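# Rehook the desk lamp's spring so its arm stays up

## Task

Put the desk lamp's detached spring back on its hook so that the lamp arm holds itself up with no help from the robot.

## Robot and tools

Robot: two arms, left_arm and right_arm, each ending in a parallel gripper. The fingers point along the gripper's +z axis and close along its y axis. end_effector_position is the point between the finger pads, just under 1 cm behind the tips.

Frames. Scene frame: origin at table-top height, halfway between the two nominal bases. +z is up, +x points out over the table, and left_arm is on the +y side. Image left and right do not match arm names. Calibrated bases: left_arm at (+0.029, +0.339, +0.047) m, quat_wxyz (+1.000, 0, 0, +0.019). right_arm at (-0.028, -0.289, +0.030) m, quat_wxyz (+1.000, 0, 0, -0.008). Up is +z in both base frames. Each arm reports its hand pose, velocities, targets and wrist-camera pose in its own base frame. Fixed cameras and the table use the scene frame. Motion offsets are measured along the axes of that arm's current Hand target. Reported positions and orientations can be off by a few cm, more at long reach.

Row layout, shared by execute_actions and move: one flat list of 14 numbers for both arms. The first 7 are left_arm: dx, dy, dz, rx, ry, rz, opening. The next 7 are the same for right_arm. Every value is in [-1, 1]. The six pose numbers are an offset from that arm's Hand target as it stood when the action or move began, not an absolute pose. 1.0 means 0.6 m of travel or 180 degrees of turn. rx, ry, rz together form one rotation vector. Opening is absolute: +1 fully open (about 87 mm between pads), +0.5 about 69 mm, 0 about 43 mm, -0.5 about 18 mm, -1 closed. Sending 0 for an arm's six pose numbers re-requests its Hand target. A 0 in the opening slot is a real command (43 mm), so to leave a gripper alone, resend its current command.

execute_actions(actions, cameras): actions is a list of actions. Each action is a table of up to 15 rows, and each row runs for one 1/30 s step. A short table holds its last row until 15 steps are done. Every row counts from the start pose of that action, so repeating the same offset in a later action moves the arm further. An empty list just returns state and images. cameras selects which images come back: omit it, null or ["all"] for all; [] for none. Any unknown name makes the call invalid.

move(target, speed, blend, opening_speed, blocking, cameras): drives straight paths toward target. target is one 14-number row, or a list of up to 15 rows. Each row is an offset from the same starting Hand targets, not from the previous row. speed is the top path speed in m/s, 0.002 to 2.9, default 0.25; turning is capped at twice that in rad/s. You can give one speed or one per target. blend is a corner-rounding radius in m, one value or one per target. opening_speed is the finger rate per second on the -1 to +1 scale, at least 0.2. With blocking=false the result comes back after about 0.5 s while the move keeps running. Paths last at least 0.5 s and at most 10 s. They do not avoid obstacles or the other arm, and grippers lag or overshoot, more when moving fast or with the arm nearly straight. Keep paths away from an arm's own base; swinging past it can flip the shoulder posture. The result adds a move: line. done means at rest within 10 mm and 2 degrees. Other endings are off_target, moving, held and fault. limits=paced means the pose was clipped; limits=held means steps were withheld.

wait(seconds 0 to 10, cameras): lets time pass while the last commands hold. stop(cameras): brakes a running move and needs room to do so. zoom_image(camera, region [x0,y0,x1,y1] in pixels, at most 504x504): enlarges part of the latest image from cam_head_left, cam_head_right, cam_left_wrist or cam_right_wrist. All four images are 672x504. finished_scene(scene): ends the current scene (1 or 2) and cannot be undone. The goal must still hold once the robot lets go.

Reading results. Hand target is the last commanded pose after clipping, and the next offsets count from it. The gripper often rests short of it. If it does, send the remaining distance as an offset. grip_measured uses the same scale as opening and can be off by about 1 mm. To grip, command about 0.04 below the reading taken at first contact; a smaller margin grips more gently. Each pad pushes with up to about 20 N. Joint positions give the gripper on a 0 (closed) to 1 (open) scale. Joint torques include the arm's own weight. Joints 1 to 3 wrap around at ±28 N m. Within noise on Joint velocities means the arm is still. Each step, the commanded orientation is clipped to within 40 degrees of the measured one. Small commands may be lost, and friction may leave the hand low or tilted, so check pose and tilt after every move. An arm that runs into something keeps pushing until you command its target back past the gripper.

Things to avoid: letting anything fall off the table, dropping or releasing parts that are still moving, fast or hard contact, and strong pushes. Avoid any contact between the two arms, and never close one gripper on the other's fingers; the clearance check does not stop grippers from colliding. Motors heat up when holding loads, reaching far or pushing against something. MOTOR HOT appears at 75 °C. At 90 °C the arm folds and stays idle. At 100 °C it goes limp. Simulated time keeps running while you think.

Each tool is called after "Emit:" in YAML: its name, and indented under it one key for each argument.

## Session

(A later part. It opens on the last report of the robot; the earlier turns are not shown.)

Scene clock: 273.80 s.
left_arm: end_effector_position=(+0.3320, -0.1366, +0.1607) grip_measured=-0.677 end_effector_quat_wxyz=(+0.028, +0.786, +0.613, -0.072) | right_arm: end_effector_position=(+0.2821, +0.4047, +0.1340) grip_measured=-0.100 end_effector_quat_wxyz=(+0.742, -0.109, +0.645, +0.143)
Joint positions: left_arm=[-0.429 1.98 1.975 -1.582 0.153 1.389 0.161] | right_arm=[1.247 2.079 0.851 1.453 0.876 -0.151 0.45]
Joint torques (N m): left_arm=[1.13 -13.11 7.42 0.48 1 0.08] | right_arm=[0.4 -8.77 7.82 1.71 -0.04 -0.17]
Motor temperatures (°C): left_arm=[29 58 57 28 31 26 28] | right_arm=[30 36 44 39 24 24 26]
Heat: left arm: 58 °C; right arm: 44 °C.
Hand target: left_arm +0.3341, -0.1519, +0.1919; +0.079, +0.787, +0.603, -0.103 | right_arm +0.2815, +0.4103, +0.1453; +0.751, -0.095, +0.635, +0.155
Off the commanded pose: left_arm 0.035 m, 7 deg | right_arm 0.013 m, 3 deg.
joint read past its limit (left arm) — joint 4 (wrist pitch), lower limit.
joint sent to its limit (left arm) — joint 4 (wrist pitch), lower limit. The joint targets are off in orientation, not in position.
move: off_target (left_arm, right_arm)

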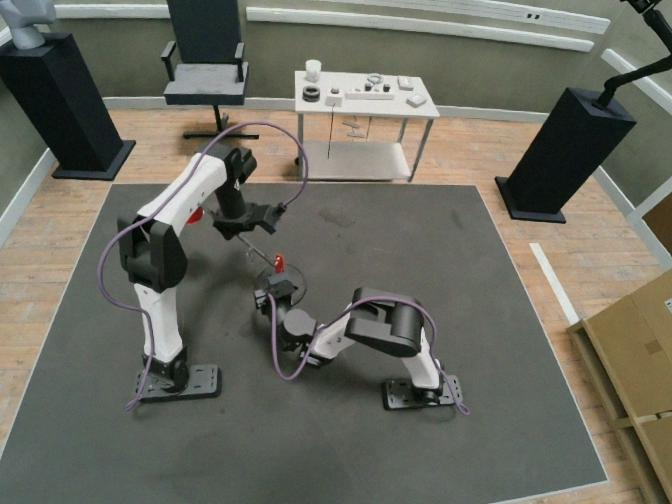

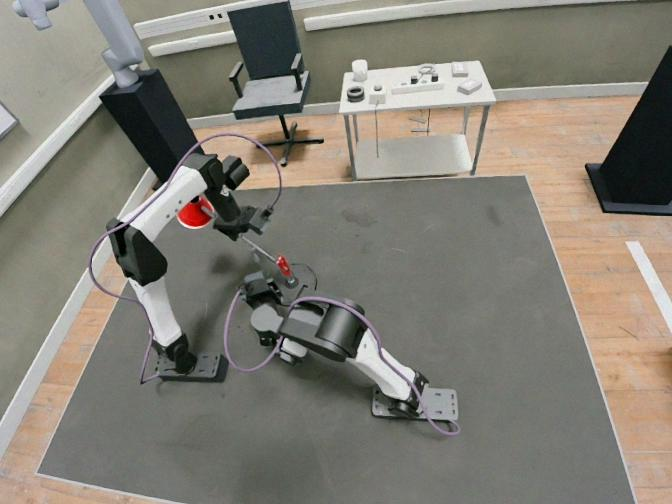

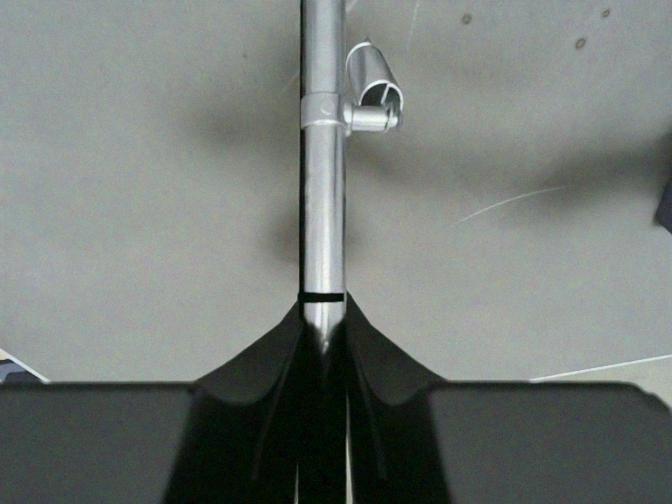

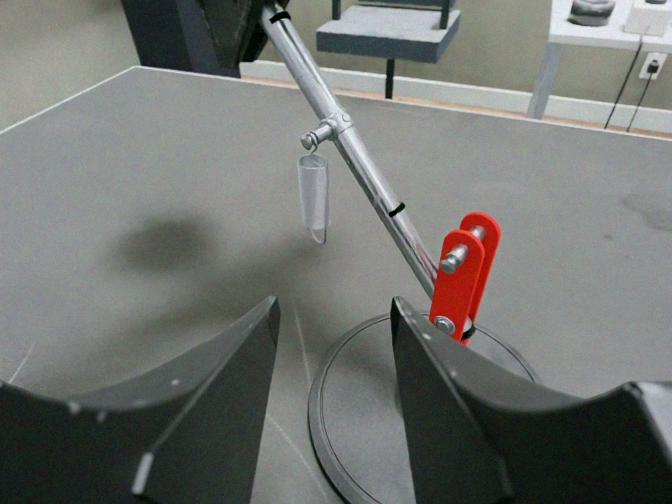

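Emit:
move:
  target: [-0.084,0.025,-0.018,0,0.139,0,-0.73,0,0,0,0,0,0,-0.1]
  speed: 0.08

Emit:
zoom_image:
  camera: "cam_right_wrist"
  region: [260, 50, 510, 350]

Scene clock: 298.13 s.
left_arm: end_effector_position=(+0.3278, -0.1874, +0.1965) grip_measured=-0.651 end_effector_quat_wxyz=(+0.009, +0.819, +0.565, +0.100) | right_arm: end_effector_position=(+0.2822, +0.4045, +0.1340) grip_measured=-0.100 end_effector_quat_wxyz=(+0.742, -0.109, +0.645, +0.143)
Joint positions: left_arm=[-0.71 1.998 2.09 -1.592 -0.189 1.229 0.174] | right_arm=[1.247 2.079 0.851 1.454 0.877 -0.152 0.45]
Joint torques (N m): left_arm=[-1.06 -8.43 9.55 0.76 -0.16 -0.67] | right_arm=[0.43 -8.75 7.83 1.71 0 -0.17]
Motor temperatures (°C): left_arm=[29 60 53 28 30 26 28] | right_arm=[30 40 44 40 23 24 26]
Heat: left arm: 60 °C; right arm: 44 °C.
Hand target: left_arm +0.3366, -0.2001, +0.2154; -0.053, +0.791, +0.606, +0.070 | right_arm +0.2815, +0.4103, +0.1453; +0.751, -0.095, +0.635, +0.155
Off the commanded pose: left_arm 0.024 m, 10 deg | right_arm 0.013 m, 3 deg.
joint read past its limit (left arm) — joint 4 (wrist pitch), lower limit.
joint sent to its limit (left arm) — joint 4 (wrist pitch), lower limit. The joint targets are off in orientation, not in position.
move: off_target (left_arm, right_arm)

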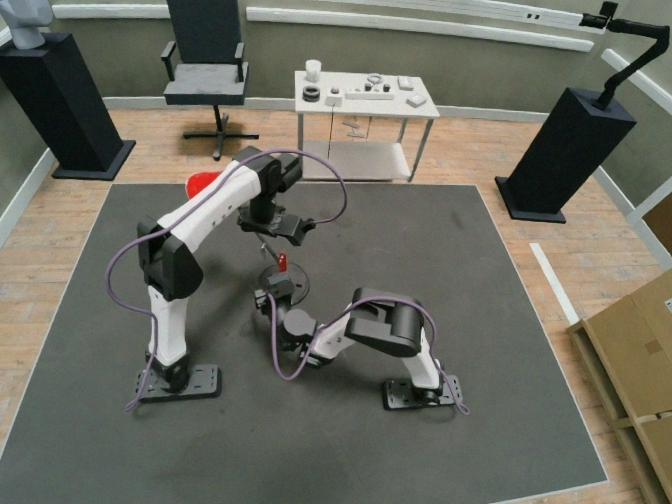

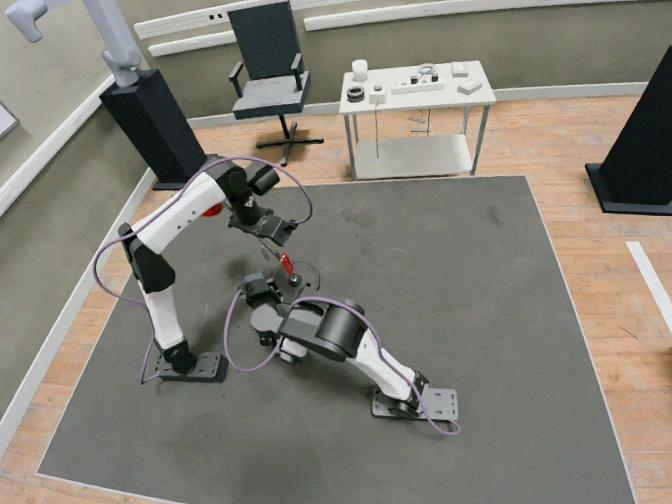

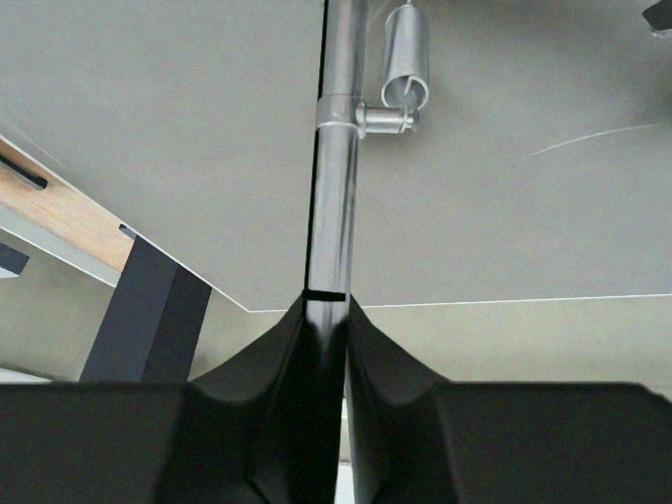

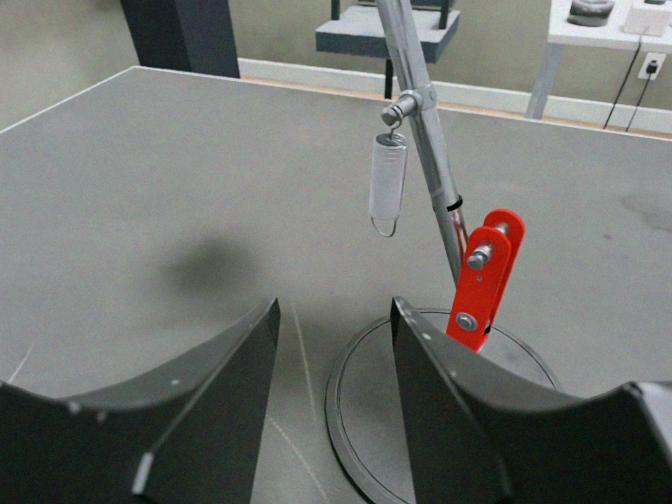

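Scaled by 1.680 from the camera's image (finer frame: 960x720).

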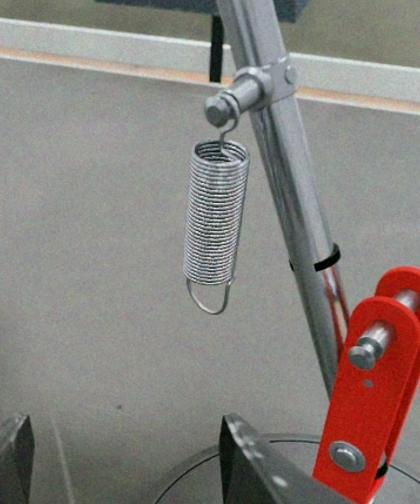

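Emit:
move:
  target: [0,0,0,0,0,0,-0.73,0.002,-0.035,0.078,0,0,0,-0.1]
  speed: 0.06
  cameras: ["cam_right_wrist"]

Scene clock: 311.67 s.
left_arm: end_effector_position=(+0.3278, -0.1874, +0.1965) grip_measured=-0.651 end_effector_quat_wxyz=(+0.009, +0.818, +0.566, +0.100) | right_arm: end_effector_position=(+0.3287, +0.4012, +0.1464) grip_measured=-0.100 end_effector_quat_wxyz=(+0.750, -0.103, +0.638, +0.144)
Joint positions: left_arm=[-0.71 1.998 2.09 -1.592 -0.189 1.229 0.174] | right_arm=[1.129 2.088 0.922 1.397 0.766 -0.132 0.45]
Joint torques (N m): left_arm=[-1.07 -8.44 9.54 0.76 -0.16 -0.66] | right_arm=[-0.69 -9.16 8.28 1.33 -0.16 0.13]
Motor temperatures (°C): left_arm=[29 59 55 28 29 26 28] | right_arm=[30 41 44 40 23 24 26]
Heat: left arm: 59 °C; right arm: 44 °C.
Hand target: left_arm +0.3366, -0.2001, +0.2154; -0.053, +0.791, +0.606, +0.070 | right_arm +0.3324, +0.4066, +0.1512; +0.751, -0.095, +0.635, +0.155
Off the commanded pose: left_arm 0.024 m, 10 deg | right_arm 0.008 m, 2 deg.
joint read past its limit (left arm) — joint 4 (wrist pitch), lower limit.
joint sent to its limit (left arm) — joint 4 (wrist pitch), lower limit. The joint targets are off in orientation, not in position.
move: off_target (left_arm)

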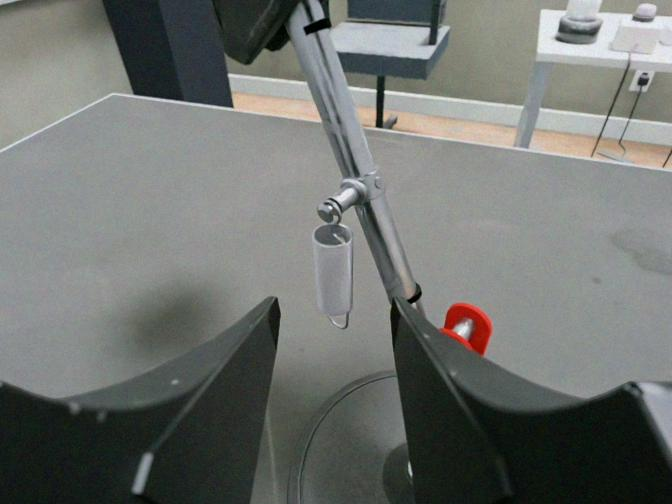

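Emit:
move:
  target:
    - [0,0,0,0,0,0,-0.73,0.012,0.003,0.012,0,0,0,-0.1]
    - [0,0,0,0,0,0,-0.73,0.012,0.003,0.012,0,0,0,-0.85]
  speed: 0.05
  opening_speed: 0.5

Emit:
zoom_image:
  camera: "cam_right_wrist"
  region: [240, 160, 500, 390]

Scene clock: 320.93 s.
left_arm: end_effector_position=(+0.3278, -0.1874, +0.1965) grip_measured=-0.651 end_effector_quat_wxyz=(+0.009, +0.818, +0.566, +0.100) | right_arm: end_effector_position=(+0.3346, +0.4072, +0.1399) grip_measured=-0.849 end_effector_quat_wxyz=(+0.749, -0.105, +0.638, +0.144)
Joint positions: left_arm=[-0.71 1.998 2.09 -1.592 -0.189 1.229 0.174] | right_arm=[1.121 2.125 0.955 1.396 0.754 -0.129 0.075]
Joint torques (N m): left_arm=[-1.07 -8.44 9.54 0.76 -0.16 -0.67] | right_arm=[-0.88 -9.5 8.25 1.38 -0.15 0.14]
Motor temperatures (°C): left_arm=[29 59 56 28 29 26 28] | right_arm=[30 42 44 38 23 24 26]
Heat: left arm: 59 °C; right arm: 44 °C.
Hand target: left_arm +0.3366, -0.2001, +0.2154; -0.053, +0.791, +0.606, +0.070 | right_arm +0.3394, +0.4116, +0.1453; +0.751, -0.095, +0.635, +0.155
Off the commanded pose: left_arm 0.024 m, 10 deg | right_arm 0.009 m, 2 deg.
joint read past its limit (left arm) — joint 4 (wrist pitch), lower limit.
joint sent to its limit (left arm) — joint 4 (wrist pitch), lower limit. The joint targets are off in orientation, not in position.
move: off_target (left_arm)

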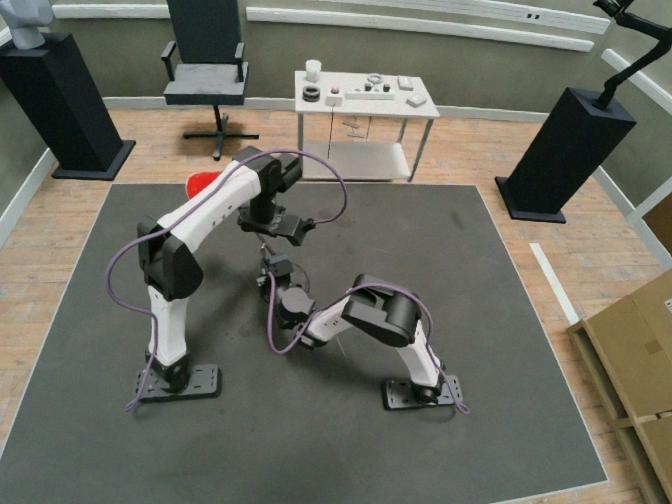

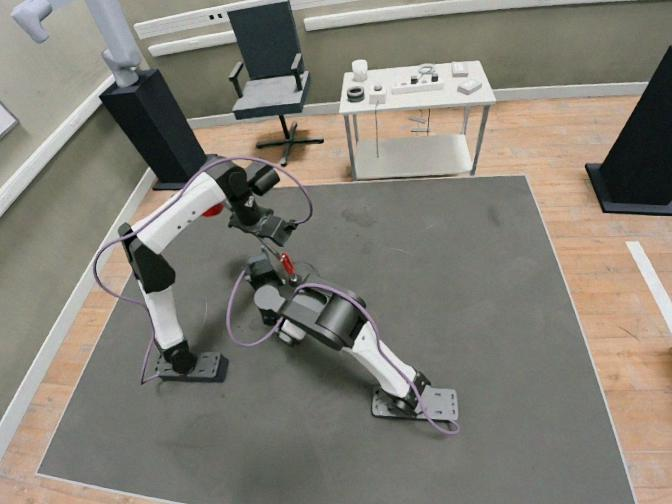

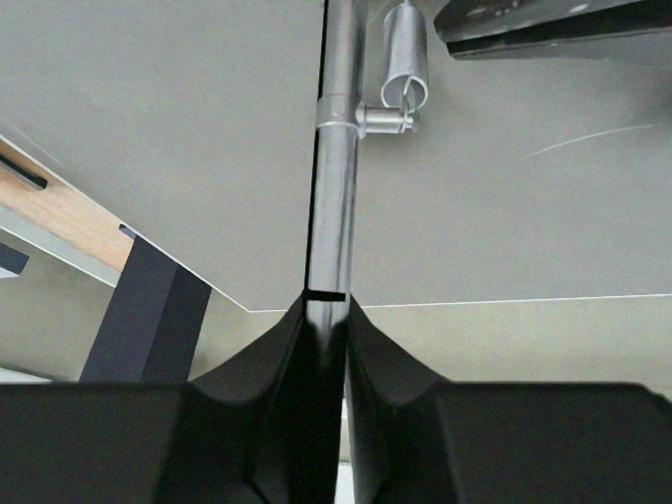

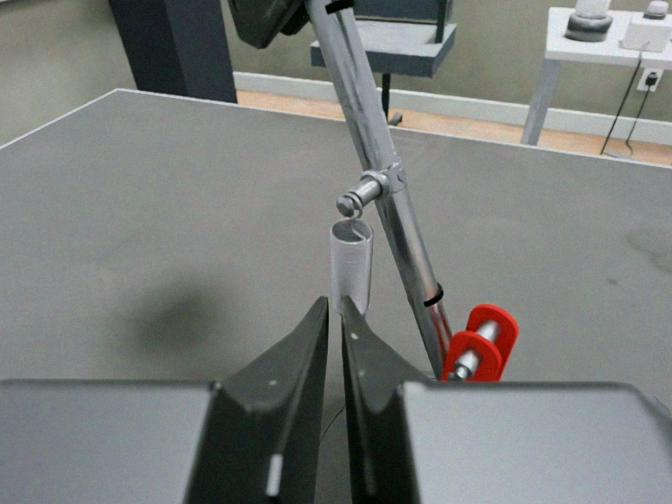

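Scaled by 1.938 from the camera's image (finer frame: 960x720).

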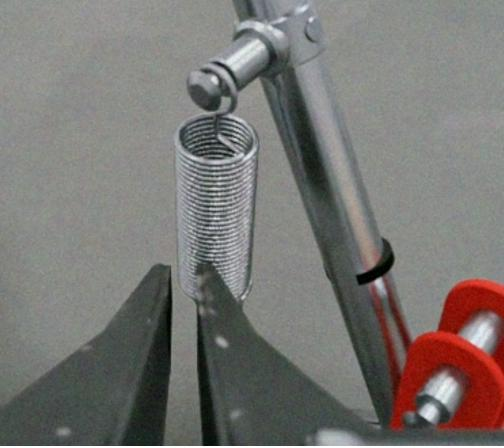

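Emit:
move:
  target:
    - [0,0,0,0,0,0,-0.73,-0.008,-0.008,0,0,0,0,-0.35]
    - [0,0,0,0,0,0,-0.73,-0.008,-0.008,0.02,0,0,0,-0.35]
  speed: 0.05
  cameras: ["cam_right_wrist","cam_left_wrist"]

Emit:
zoom_image:
  camera: "cam_right_wrist"
  region: [240, 160, 500, 390]

Emit:
zoom_image:
  camera: "cam_left_wrist"
  region: [300, 0, 560, 160]

Scene clock: 333.07 s.
left_arm: end_effector_position=(+0.3278, -0.1874, +0.1965) grip_measured=-0.651 end_effector_quat_wxyz=(+0.009, +0.818, +0.566, +0.100) | right_arm: end_effector_position=(+0.3466, +0.4068, +0.1417) grip_measured=-0.350 end_effector_quat_wxyz=(+0.747, -0.107, +0.640, +0.143)
Joint positions: left_arm=[-0.71 1.998 2.09 -1.592 -0.189 1.229 0.174] | right_arm=[1.092 2.125 0.979 1.358 0.726 -0.12 0.325]
Joint torques (N m): left_arm=[-1.06 -8.43 9.55 0.76 -0.16 -0.66] | right_arm=[-0.9 -10.71 8.4 1.37 -0.15 0.14]
Motor temperatures (°C): left_arm=[29 58 57 27 29 26 29] | right_arm=[30 42 44 38 23 24 26]
Heat: left arm: 58 °C; right arm: 44 °C.
Hand target: left_arm +0.3366, -0.2001, +0.2154; -0.053, +0.791, +0.606, +0.070 | right_arm +0.3515, +0.4108, +0.1520; +0.751, -0.095, +0.635, +0.155
Off the commanded pose: left_arm 0.024 m, 10 deg | right_arm 0.012 m, 2 deg.
joint read past its limit (left arm) — joint 4 (wrist pitch), lower limit.
joint sent to its limit (left arm) — joint 4 (wrist pitch), lower limit. The joint targets are off in orientation, not in position.
move: off_target (left_arm, right_arm)
Images, in order (width x height): cam_left_wrist 672x504, cam_right_wrist 672x504.

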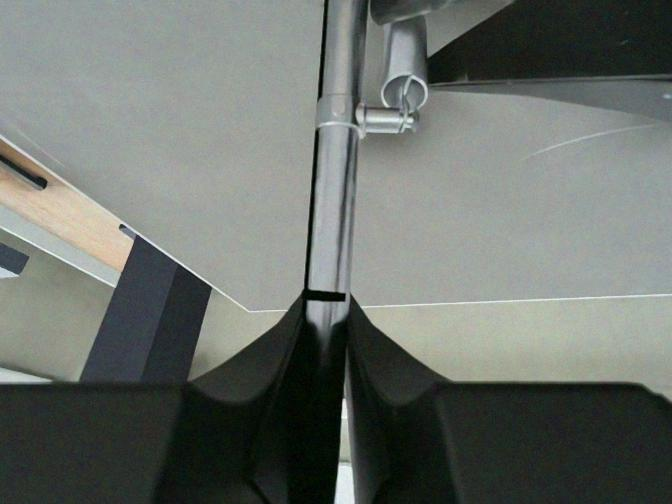

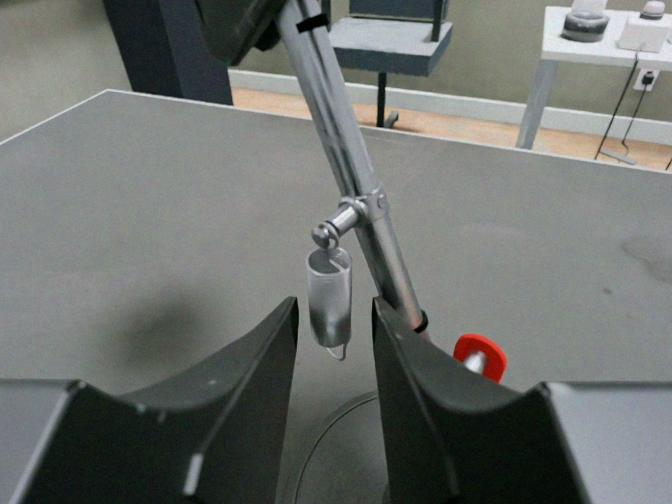

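Scaled by 1.938 from the camera's image (finer frame: 960x720).

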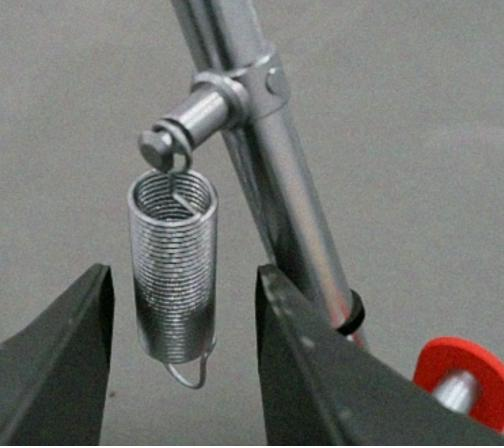

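Scaled by 1.938 from the camera's image (finer frame: 960x720).

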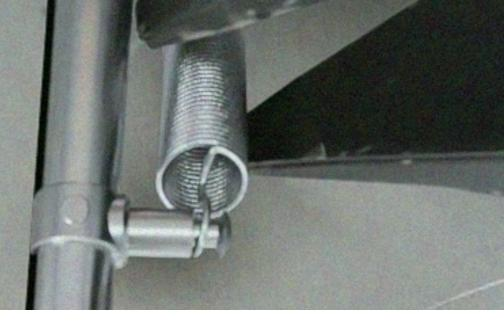

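Emit:
move:
  target: [0,0,0,0,0,0,-0.73,0,0,0,0,0,0,-0.8]
  opening_speed: 0.5
  cameras: ["cam_right_wrist","cam_left_wrist"]

Emit:
zoom_image:
  camera: "cam_right_wrist"
  region: [240, 160, 500, 390]

Scene clock: 337.97 s.
left_arm: end_effector_position=(+0.3278, -0.1874, +0.1965) grip_measured=-0.651 end_effector_quat_wxyz=(+0.009, +0.818, +0.566, +0.100) | right_arm: end_effector_position=(+0.3466, +0.4069, +0.1416) grip_measured=-0.614 end_effector_quat_wxyz=(+0.747, -0.108, +0.640, +0.143)
Joint positions: left_arm=[-0.71 1.998 2.09 -1.592 -0.189 1.229 0.174] | right_arm=[1.092 2.125 0.979 1.358 0.725 -0.12 0.193]
Joint torques (N m): left_arm=[-1.07 -8.44 9.54 0.75 -0.16 -0.67] | right_arm=[-0.9 -10.71 8.39 1.38 -0.14 0.14]
Motor temperatures (°C): left_arm=[29 58 57 27 29 26 29] | right_arm=[30 42 44 37 23 24 26]
Heat: left arm: 58 °C; right arm: 44 °C.
Hand target: left_arm +0.3366, -0.2001, +0.2154; -0.053, +0.791, +0.606, +0.070 | right_arm +0.3515, +0.4108, +0.1521; +0.751, -0.095, +0.635, +0.155
Off the commanded pose: left_arm 0.024 m, 10 deg | right_arm 0.012 m, 2 deg.
joint read past its limit (left arm) — joint 4 (wrist pitch), lower limit.
joint sent to its limit (left arm) — joint 4 (wrist pitch), lower limit. The joint targets are off in orientation, not in position.
move: off_target (left_arm, right_arm)
Images, in order (width x height): cam_left_wrist 672x504, cam_right_wrist 672x504.

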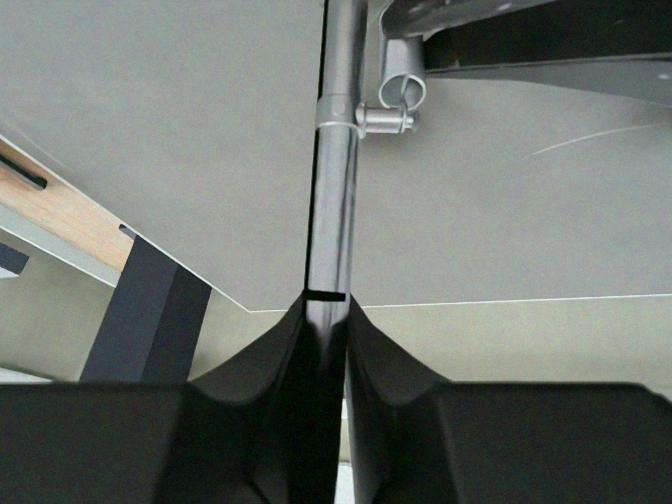

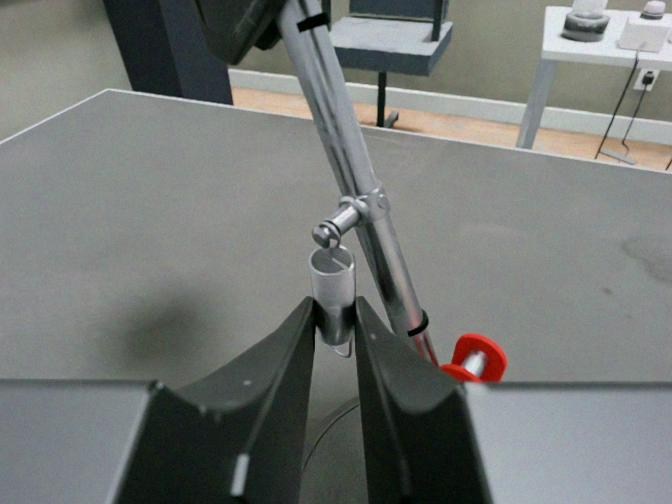

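Scaled by 1.938 from the camera's image (finer frame: 960x720).

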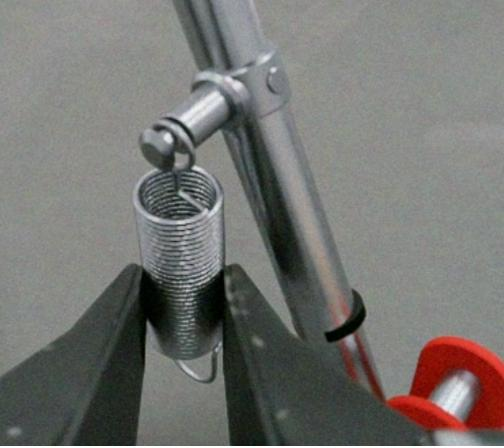

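Emit:
move:
  target:
    - [0,0,0,0,0,0,-0.73,0,0,0,0,0,0,-0.4]
    - [0,0,0,0,0,0,-0.73,-0.0085,0,-0.0095,0,0,0,-0.4]
    - [0,0,0,0,0,0,-0.73,-0.0085,0,-0.0095,0,0,0,-0.8]
  opening_speed: 0.6
  speed: 0.05
  cameras: ["cam_right_wrist","cam_left_wrist"]

Emit:
zoom_image:
  camera: "cam_right_wrist"
  region: [240, 160, 520, 400]

Emit:
zoom_image:
  camera: "cam_left_wrist"
  region: [300, 0, 560, 160]

Scene clock: 357.97 s.
left_arm: end_effector_position=(+0.3278, -0.1874, +0.1965) grip_measured=-0.651 end_effector_quat_wxyz=(+0.009, +0.818, +0.566, +0.100) | right_arm: end_effector_position=(+0.3466, +0.4069, +0.1414) grip_measured=-0.612 end_effector_quat_wxyz=(+0.747, -0.108, +0.640, +0.143)
Joint positions: left_arm=[-0.71 1.998 2.09 -1.592 -0.189 1.229 0.174] | right_arm=[1.092 2.125 0.979 1.357 0.725 -0.12 0.194]
Joint torques (N m): left_arm=[-1.09 -8.44 9.54 0.76 -0.16 -0.67] | right_arm=[0.02 -13.11 6.37 1.37 -0.03 0.11]
Motor temperatures (°C): left_arm=[29 57 58 27 29 26 29] | right_arm=[30 43 44 36 23 24 27]
Heat: left arm: 58 °C; right arm: 44 °C.
Hand target: left_arm +0.3366, -0.2001, +0.2154; -0.053, +0.791, +0.606, +0.070 | right_arm +0.3455, +0.4083, +0.1561; +0.751, -0.095, +0.635, +0.155
Off the commanded pose: left_arm 0.024 m, 10 deg | right_arm 0.015 m, 2 deg.
joint read past its limit (left arm) — joint 4 (wrist pitch), lower limit.
joint sent to its limit (left arm) — joint 4 (wrist pitch), lower limit. The joint targets are off in orientation, not in position.
move: off_target (left_arm, right_arm); target 3's new opening was sent with right_arm's hand 0.015 m and 2 deg from that target
Images, in order (width x height): cam_left_wrist 672x504, cam_right_wrist 672x504.

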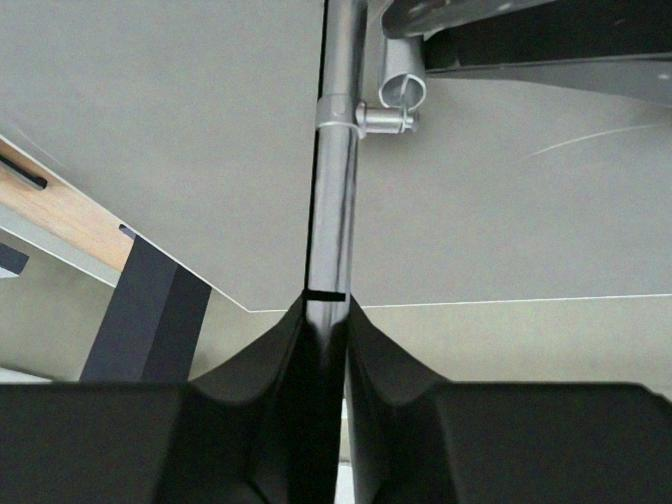

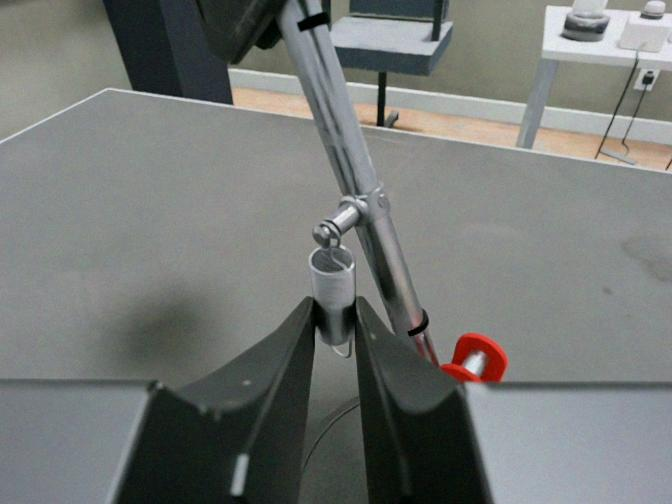

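Scaled by 1.800 from the camera's image (finer frame: 960x720).

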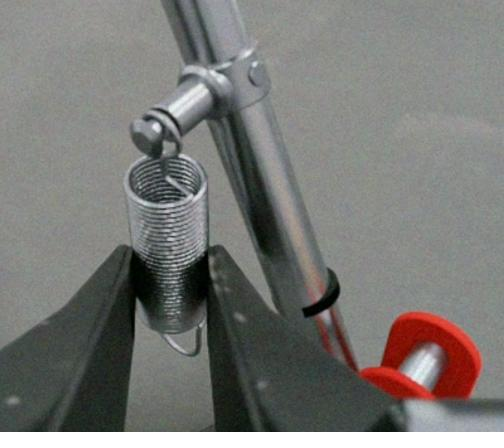

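Scaled by 1.938 from the camera's image (finer frame: 960x720).

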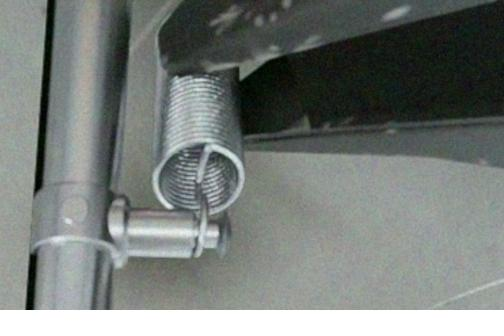

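Emit:
move:
  target:
    - [0,0,0,0,0,0,-0.73,-0.002,-0.008,-0.028,0,0,0,-0.8]
    - [0,0,0,0,0,0,-0.73,0.002,-0.055,-0.046,-0.03,0.072,-0.19,-0.8]
  speed: 0.05

Emit:
zoom_image:
  camera: "cam_right_wrist"
  region: [200, 160, 500, 400]

Emit:
zoom_image:
  camera: "cam_left_wrist"
  region: [260, 0, 560, 160]

Scene clock: 375.77 s.
left_arm: end_effector_position=(+0.3260, -0.1906, +0.1968) grip_measured=-0.655 end_effector_quat_wxyz=(+0.011, +0.815, +0.570, +0.102) | right_arm: end_effector_position=(+0.3293, +0.3797, +0.1522) grip_measured=-0.612 end_effector_quat_wxyz=(+0.699, -0.323, +0.637, -0.024)
Joint positions: left_arm=[-0.721 2.001 2.094 -1.592 -0.193 1.208 0.173] | right_arm=[1.106 1.888 0.908 0.952 0.671 -0.486 0.194]
Joint torques (N m): left_arm=[-0.08 -8.61 9.28 0.77 -0.11 -0.47] | right_arm=[-0.64 -11.02 6.9 0.87 0.49 -0.14]
Motor temperatures (°C): left_arm=[29 57 58 27 29 26 29] | right_arm=[30 46 43 36 23 24 27]
Heat: left arm: 58 °C; right arm: 46 °C.
Hand target: left_arm +0.3366, -0.2002, +0.2152; -0.053, +0.791, +0.606, +0.070 | right_arm +0.3319, +0.3681, +0.1483; +0.683, -0.328, +0.650, -0.055
Off the commanded pose: left_arm 0.023 m, 10 deg | right_arm 0.012 m, 4 deg.
joint read past its limit (left arm) — joint 4 (wrist pitch), lower limit.
joint sent to its limit (left arm) — joint 4 (wrist pitch), lower limit. The joint targets are off in orientation, not in position.
move: off_target (left_arm, right_arm)

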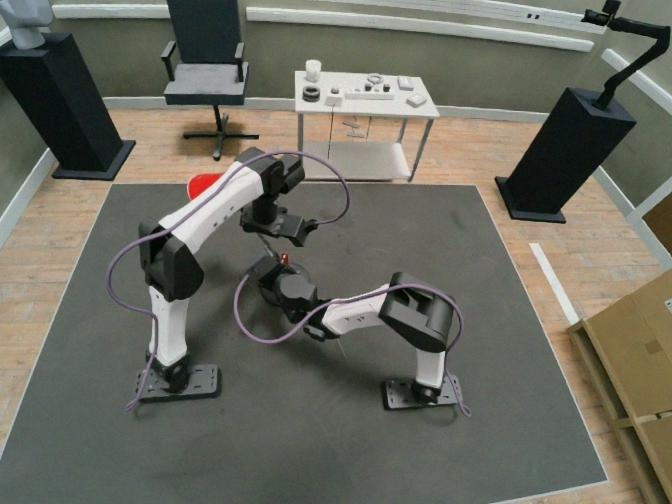

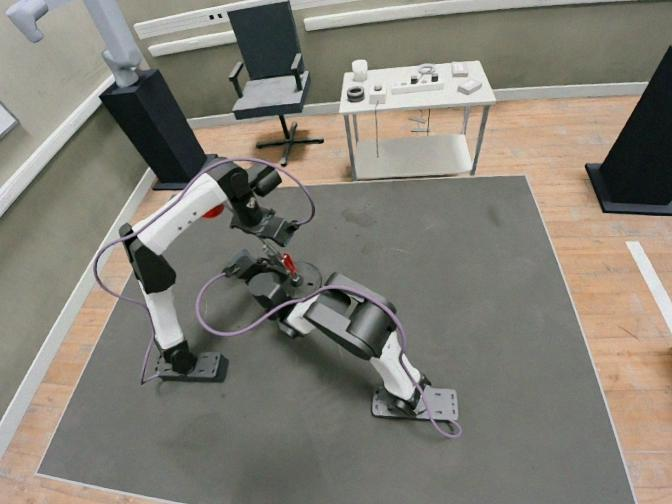

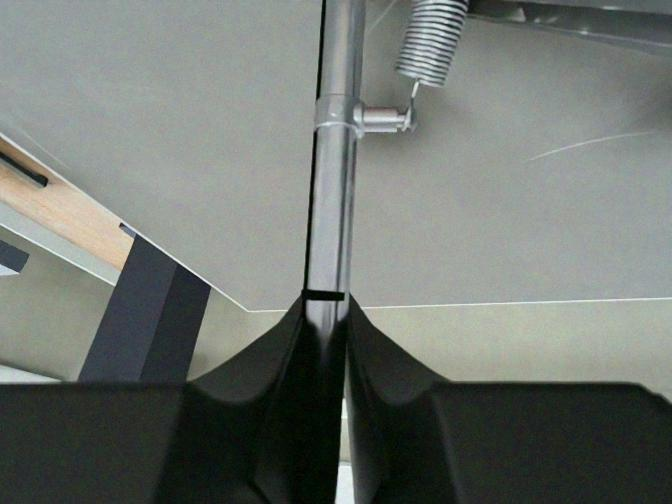

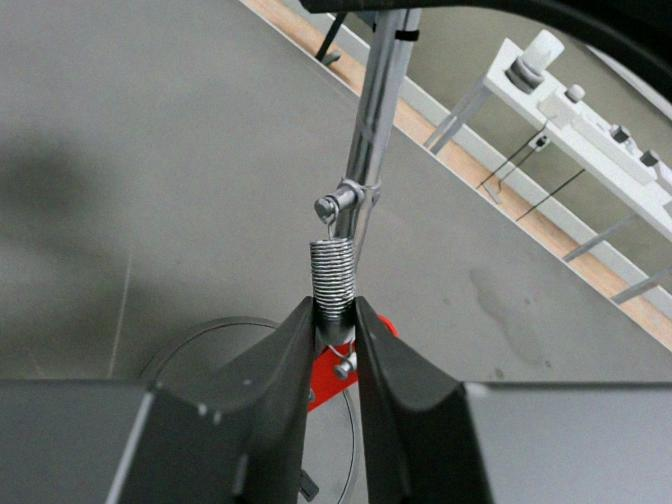

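Scaled by 1.680 from the camera's image (finer frame: 960x720).

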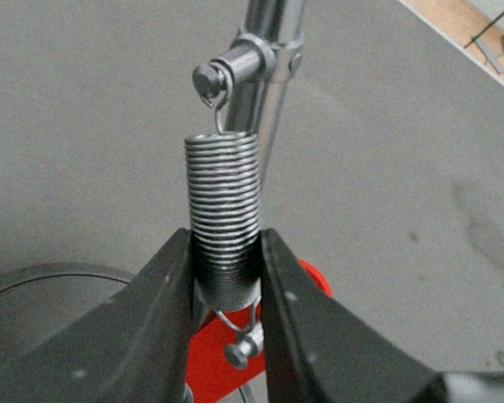

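Scaled by 1.680 from the camera's image (finer frame: 960x720).

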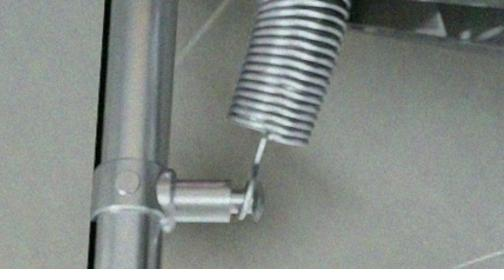

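Emit:
zoom_image:
  camera: "cam_right_wrist"
  region: [300, 320, 370, 390]

Scaled by 7.200 from the camera's image (finer frame: 960x720).

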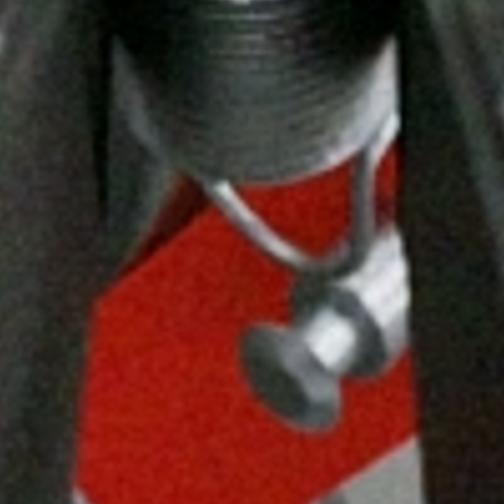

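Emit:
move:
  target: [0,0,0,0,0,0,-0.73,0.049,-0.003,-0.009,0,0,0,-0.85]
  speed: 0.05
  cameras: ["cam_right_wrist"]

Emit:
zoom_image:
  camera: "cam_right_wrist"
  region: [290, 290, 390, 390]

Scene clock: 395.10 s.
left_arm: end_effector_position=(+0.3260, -0.1906, +0.1968) grip_measured=-0.655 end_effector_quat_wxyz=(+0.011, +0.815, +0.570, +0.102) | right_arm: end_effector_position=(+0.3292, +0.3720, +0.1498) grip_measured=-0.613 end_effector_quat_wxyz=(+0.711, -0.316, +0.628, -0.009)
Joint positions: left_arm=[-0.721 2.001 2.094 -1.592 -0.193 1.208 0.173] | right_arm=[1.09 1.888 0.848 1.055 0.637 -0.488 0.194]
Joint torques (N m): left_arm=[-0.08 -8.61 9.29 0.76 -0.12 -0.47] | right_arm=[-1.26 -8.7 2.91 1.01 0.59 -0.14]
Motor temperatures (°C): left_arm=[29 56 57 27 28 26 29] | right_arm=[30 49 44 34 23 24 27]
Heat: left arm: 57 °C; right arm: 49 °C.
Hand target: left_arm +0.3366, -0.2002, +0.2153; -0.053, +0.791, +0.606, +0.070 | right_arm +0.3318, +0.3500, +0.1245; +0.683, -0.328, +0.650, -0.055
Off the commanded pose: left_arm 0.023 m, 10 deg | right_arm 0.034 m, 7 deg.
joint read past its limit (left arm) — joint 4 (wrist pitch), lower limit.
joint sent to its limit (left arm) — joint 4 (wrist pitch), lower limit. The joint targets are off in orientation, not in position.
move: off_target (left_arm, right_arm)

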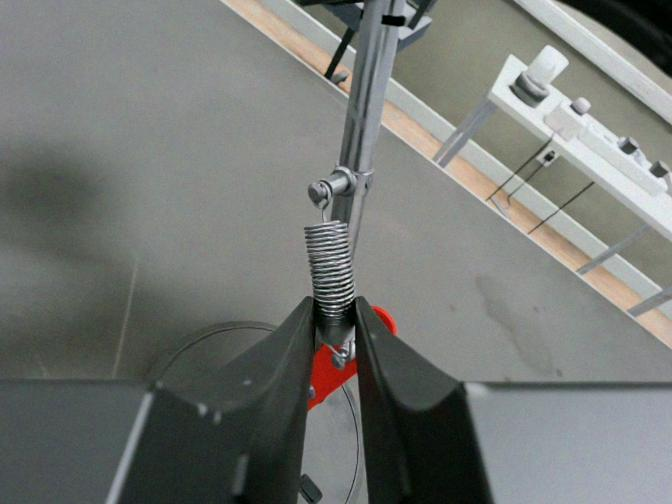

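Scaled by 5.040 from the camera's image (finer frame: 960x720).

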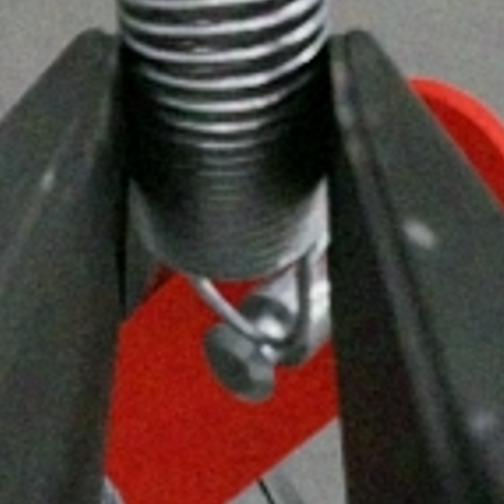

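Emit:
move:
  target: [0,0,0,0,0,0,-0.73,0.006,0.012,-0.022,0,0,0,-0.85]
  speed: 0.05
  cameras: ["cam_right_wrist","cam_left_wrist"]

Emit:
zoom_image:
  camera: "cam_right_wrist"
  region: [290, 290, 390, 390]

Scene clock: 402.07 s.
left_arm: end_effector_position=(+0.3230, -0.1941, +0.1950) grip_measured=-0.661 end_effector_quat_wxyz=(+0.014, +0.811, +0.578, +0.093) | right_arm: end_effector_position=(+0.3223, +0.3678, +0.1469) grip_measured=-0.614 end_effector_quat_wxyz=(+0.716, -0.308, +0.626, -0.008)
Joint positions: left_arm=[-0.724 2.003 2.096 -1.592 -0.176 1.186 0.169] | right_arm=[1.105 1.888 0.811 1.109 0.658 -0.488 0.193]
Joint torques (N m): left_arm=[0.39 -8.88 9.14 0.76 -0.24 -0.28] | right_arm=[0.49 -8.69 2.43 0.87 0.74 -0.15]
Motor temperatures (°C): left_arm=[29 56 57 27 28 26 29] | right_arm=[30 48 43 35 24 24 27]
Heat: left arm: 57 °C; right arm: 48 °C.
Hand target: left_arm +0.3366, -0.2002, +0.2153; -0.053, +0.791, +0.606, +0.070 | right_arm +0.3176, +0.3488, +0.1185; +0.683, -0.328, +0.650, -0.054
Off the commanded pose: left_arm 0.025 m, 9 deg | right_arm 0.034 m, 8 deg.
joint read past its limit (left arm) — joint 4 (wrist pitch), lower limit.
joint sent to its limit (left arm) — joint 4 (wrist pitch), lower limit. The joint targets are off in orientation, not in position.
move: off_target (left_arm, right_arm)
Images, in order (width x height): cam_left_wrist 672x504, cam_right_wrist 672x504.

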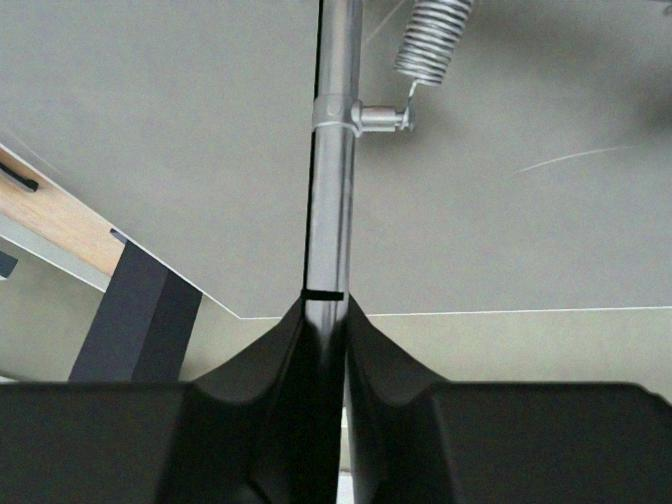

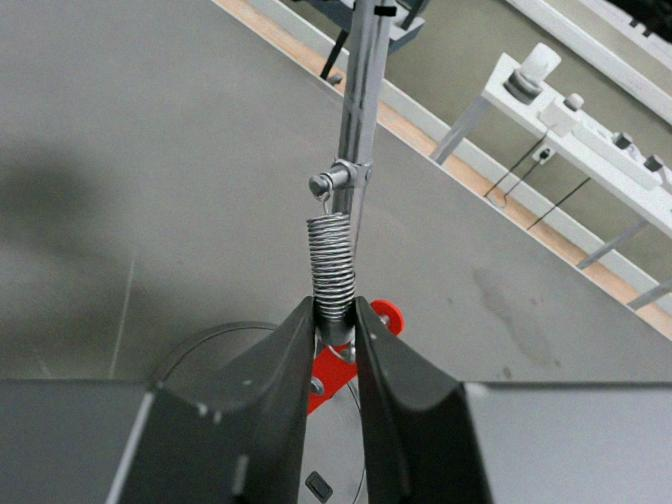

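Scaled by 5.040 from the camera's image (finer frame: 960x720).

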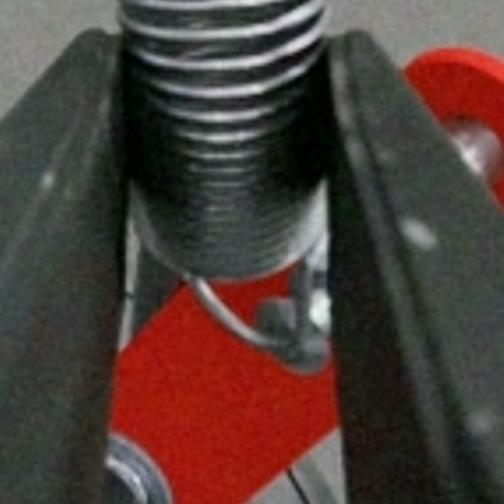

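Emit:
move:
  target: [0,0,0,0,0,0,-0.73,0.022,-0.01,0,0,0,0,-0.85]
  speed: 0.05
  cameras: ["cam_right_wrist","cam_left_wrist"]

Emit:
zoom_image:
  camera: "cam_right_wrist"
  region: [290, 290, 390, 390]

Scene clock: 407.47 s.
left_arm: end_effector_position=(+0.3230, -0.1941, +0.1950) grip_measured=-0.661 end_effector_quat_wxyz=(+0.014, +0.811, +0.578, +0.093) | right_arm: end_effector_position=(+0.3211, +0.3621, +0.1448) grip_measured=-0.614 end_effector_quat_wxyz=(+0.722, -0.306, +0.620, +0.000)
Joint positions: left_arm=[-0.724 2.003 2.096 -1.592 -0.176 1.186 0.169] | right_arm=[1.096 1.888 0.771 1.17 0.637 -0.491 0.193]
Joint torques (N m): left_arm=[0.38 -8.9 9.14 0.76 -0.25 -0.28] | right_arm=[-0.96 -8.16 1.73 0.74 0.7 -0.14]
Motor temperatures (°C): left_arm=[29 56 57 27 28 26 29] | right_arm=[30 48 42 34 24 24 27]
Heat: left arm: 57 °C; right arm: 48 °C.
Hand target: left_arm +0.3366, -0.2002, +0.2153; -0.053, +0.791, +0.606, +0.070 | right_arm +0.3217, +0.3374, +0.1103; +0.683, -0.328, +0.650, -0.055
Off the commanded pose: left_arm 0.025 m, 9 deg | right_arm 0.042 m, 9 deg.
joint read past its limit (left arm) — joint 4 (wrist pitch), lower limit.
joint sent to its limit (left arm) — joint 4 (wrist pitch), lower limit. The joint targets are off in orientation, not in position.
move: off_target (left_arm, right_arm)
Images, in order (width x height): cam_left_wrist 672x504, cam_right_wrist 672x504.

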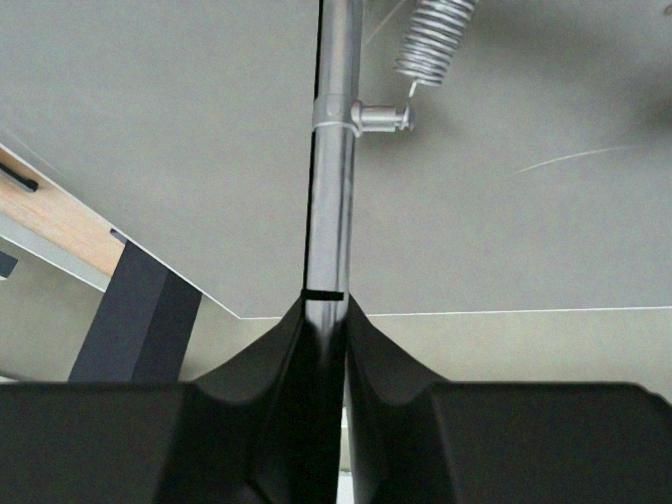

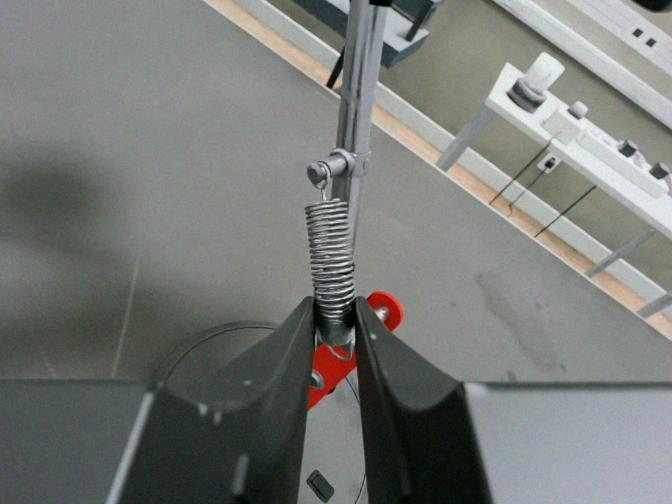

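Scaled by 5.040 from the camera's image (finer frame: 960x720).

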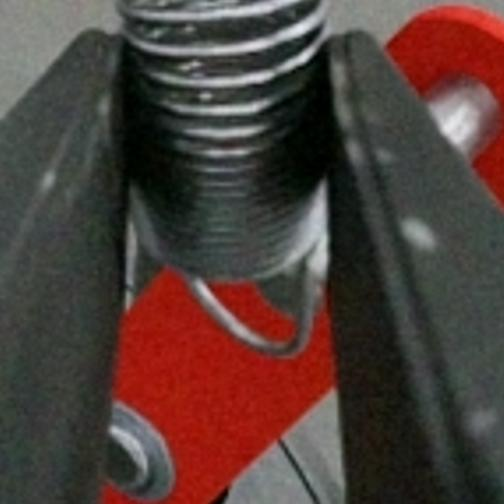

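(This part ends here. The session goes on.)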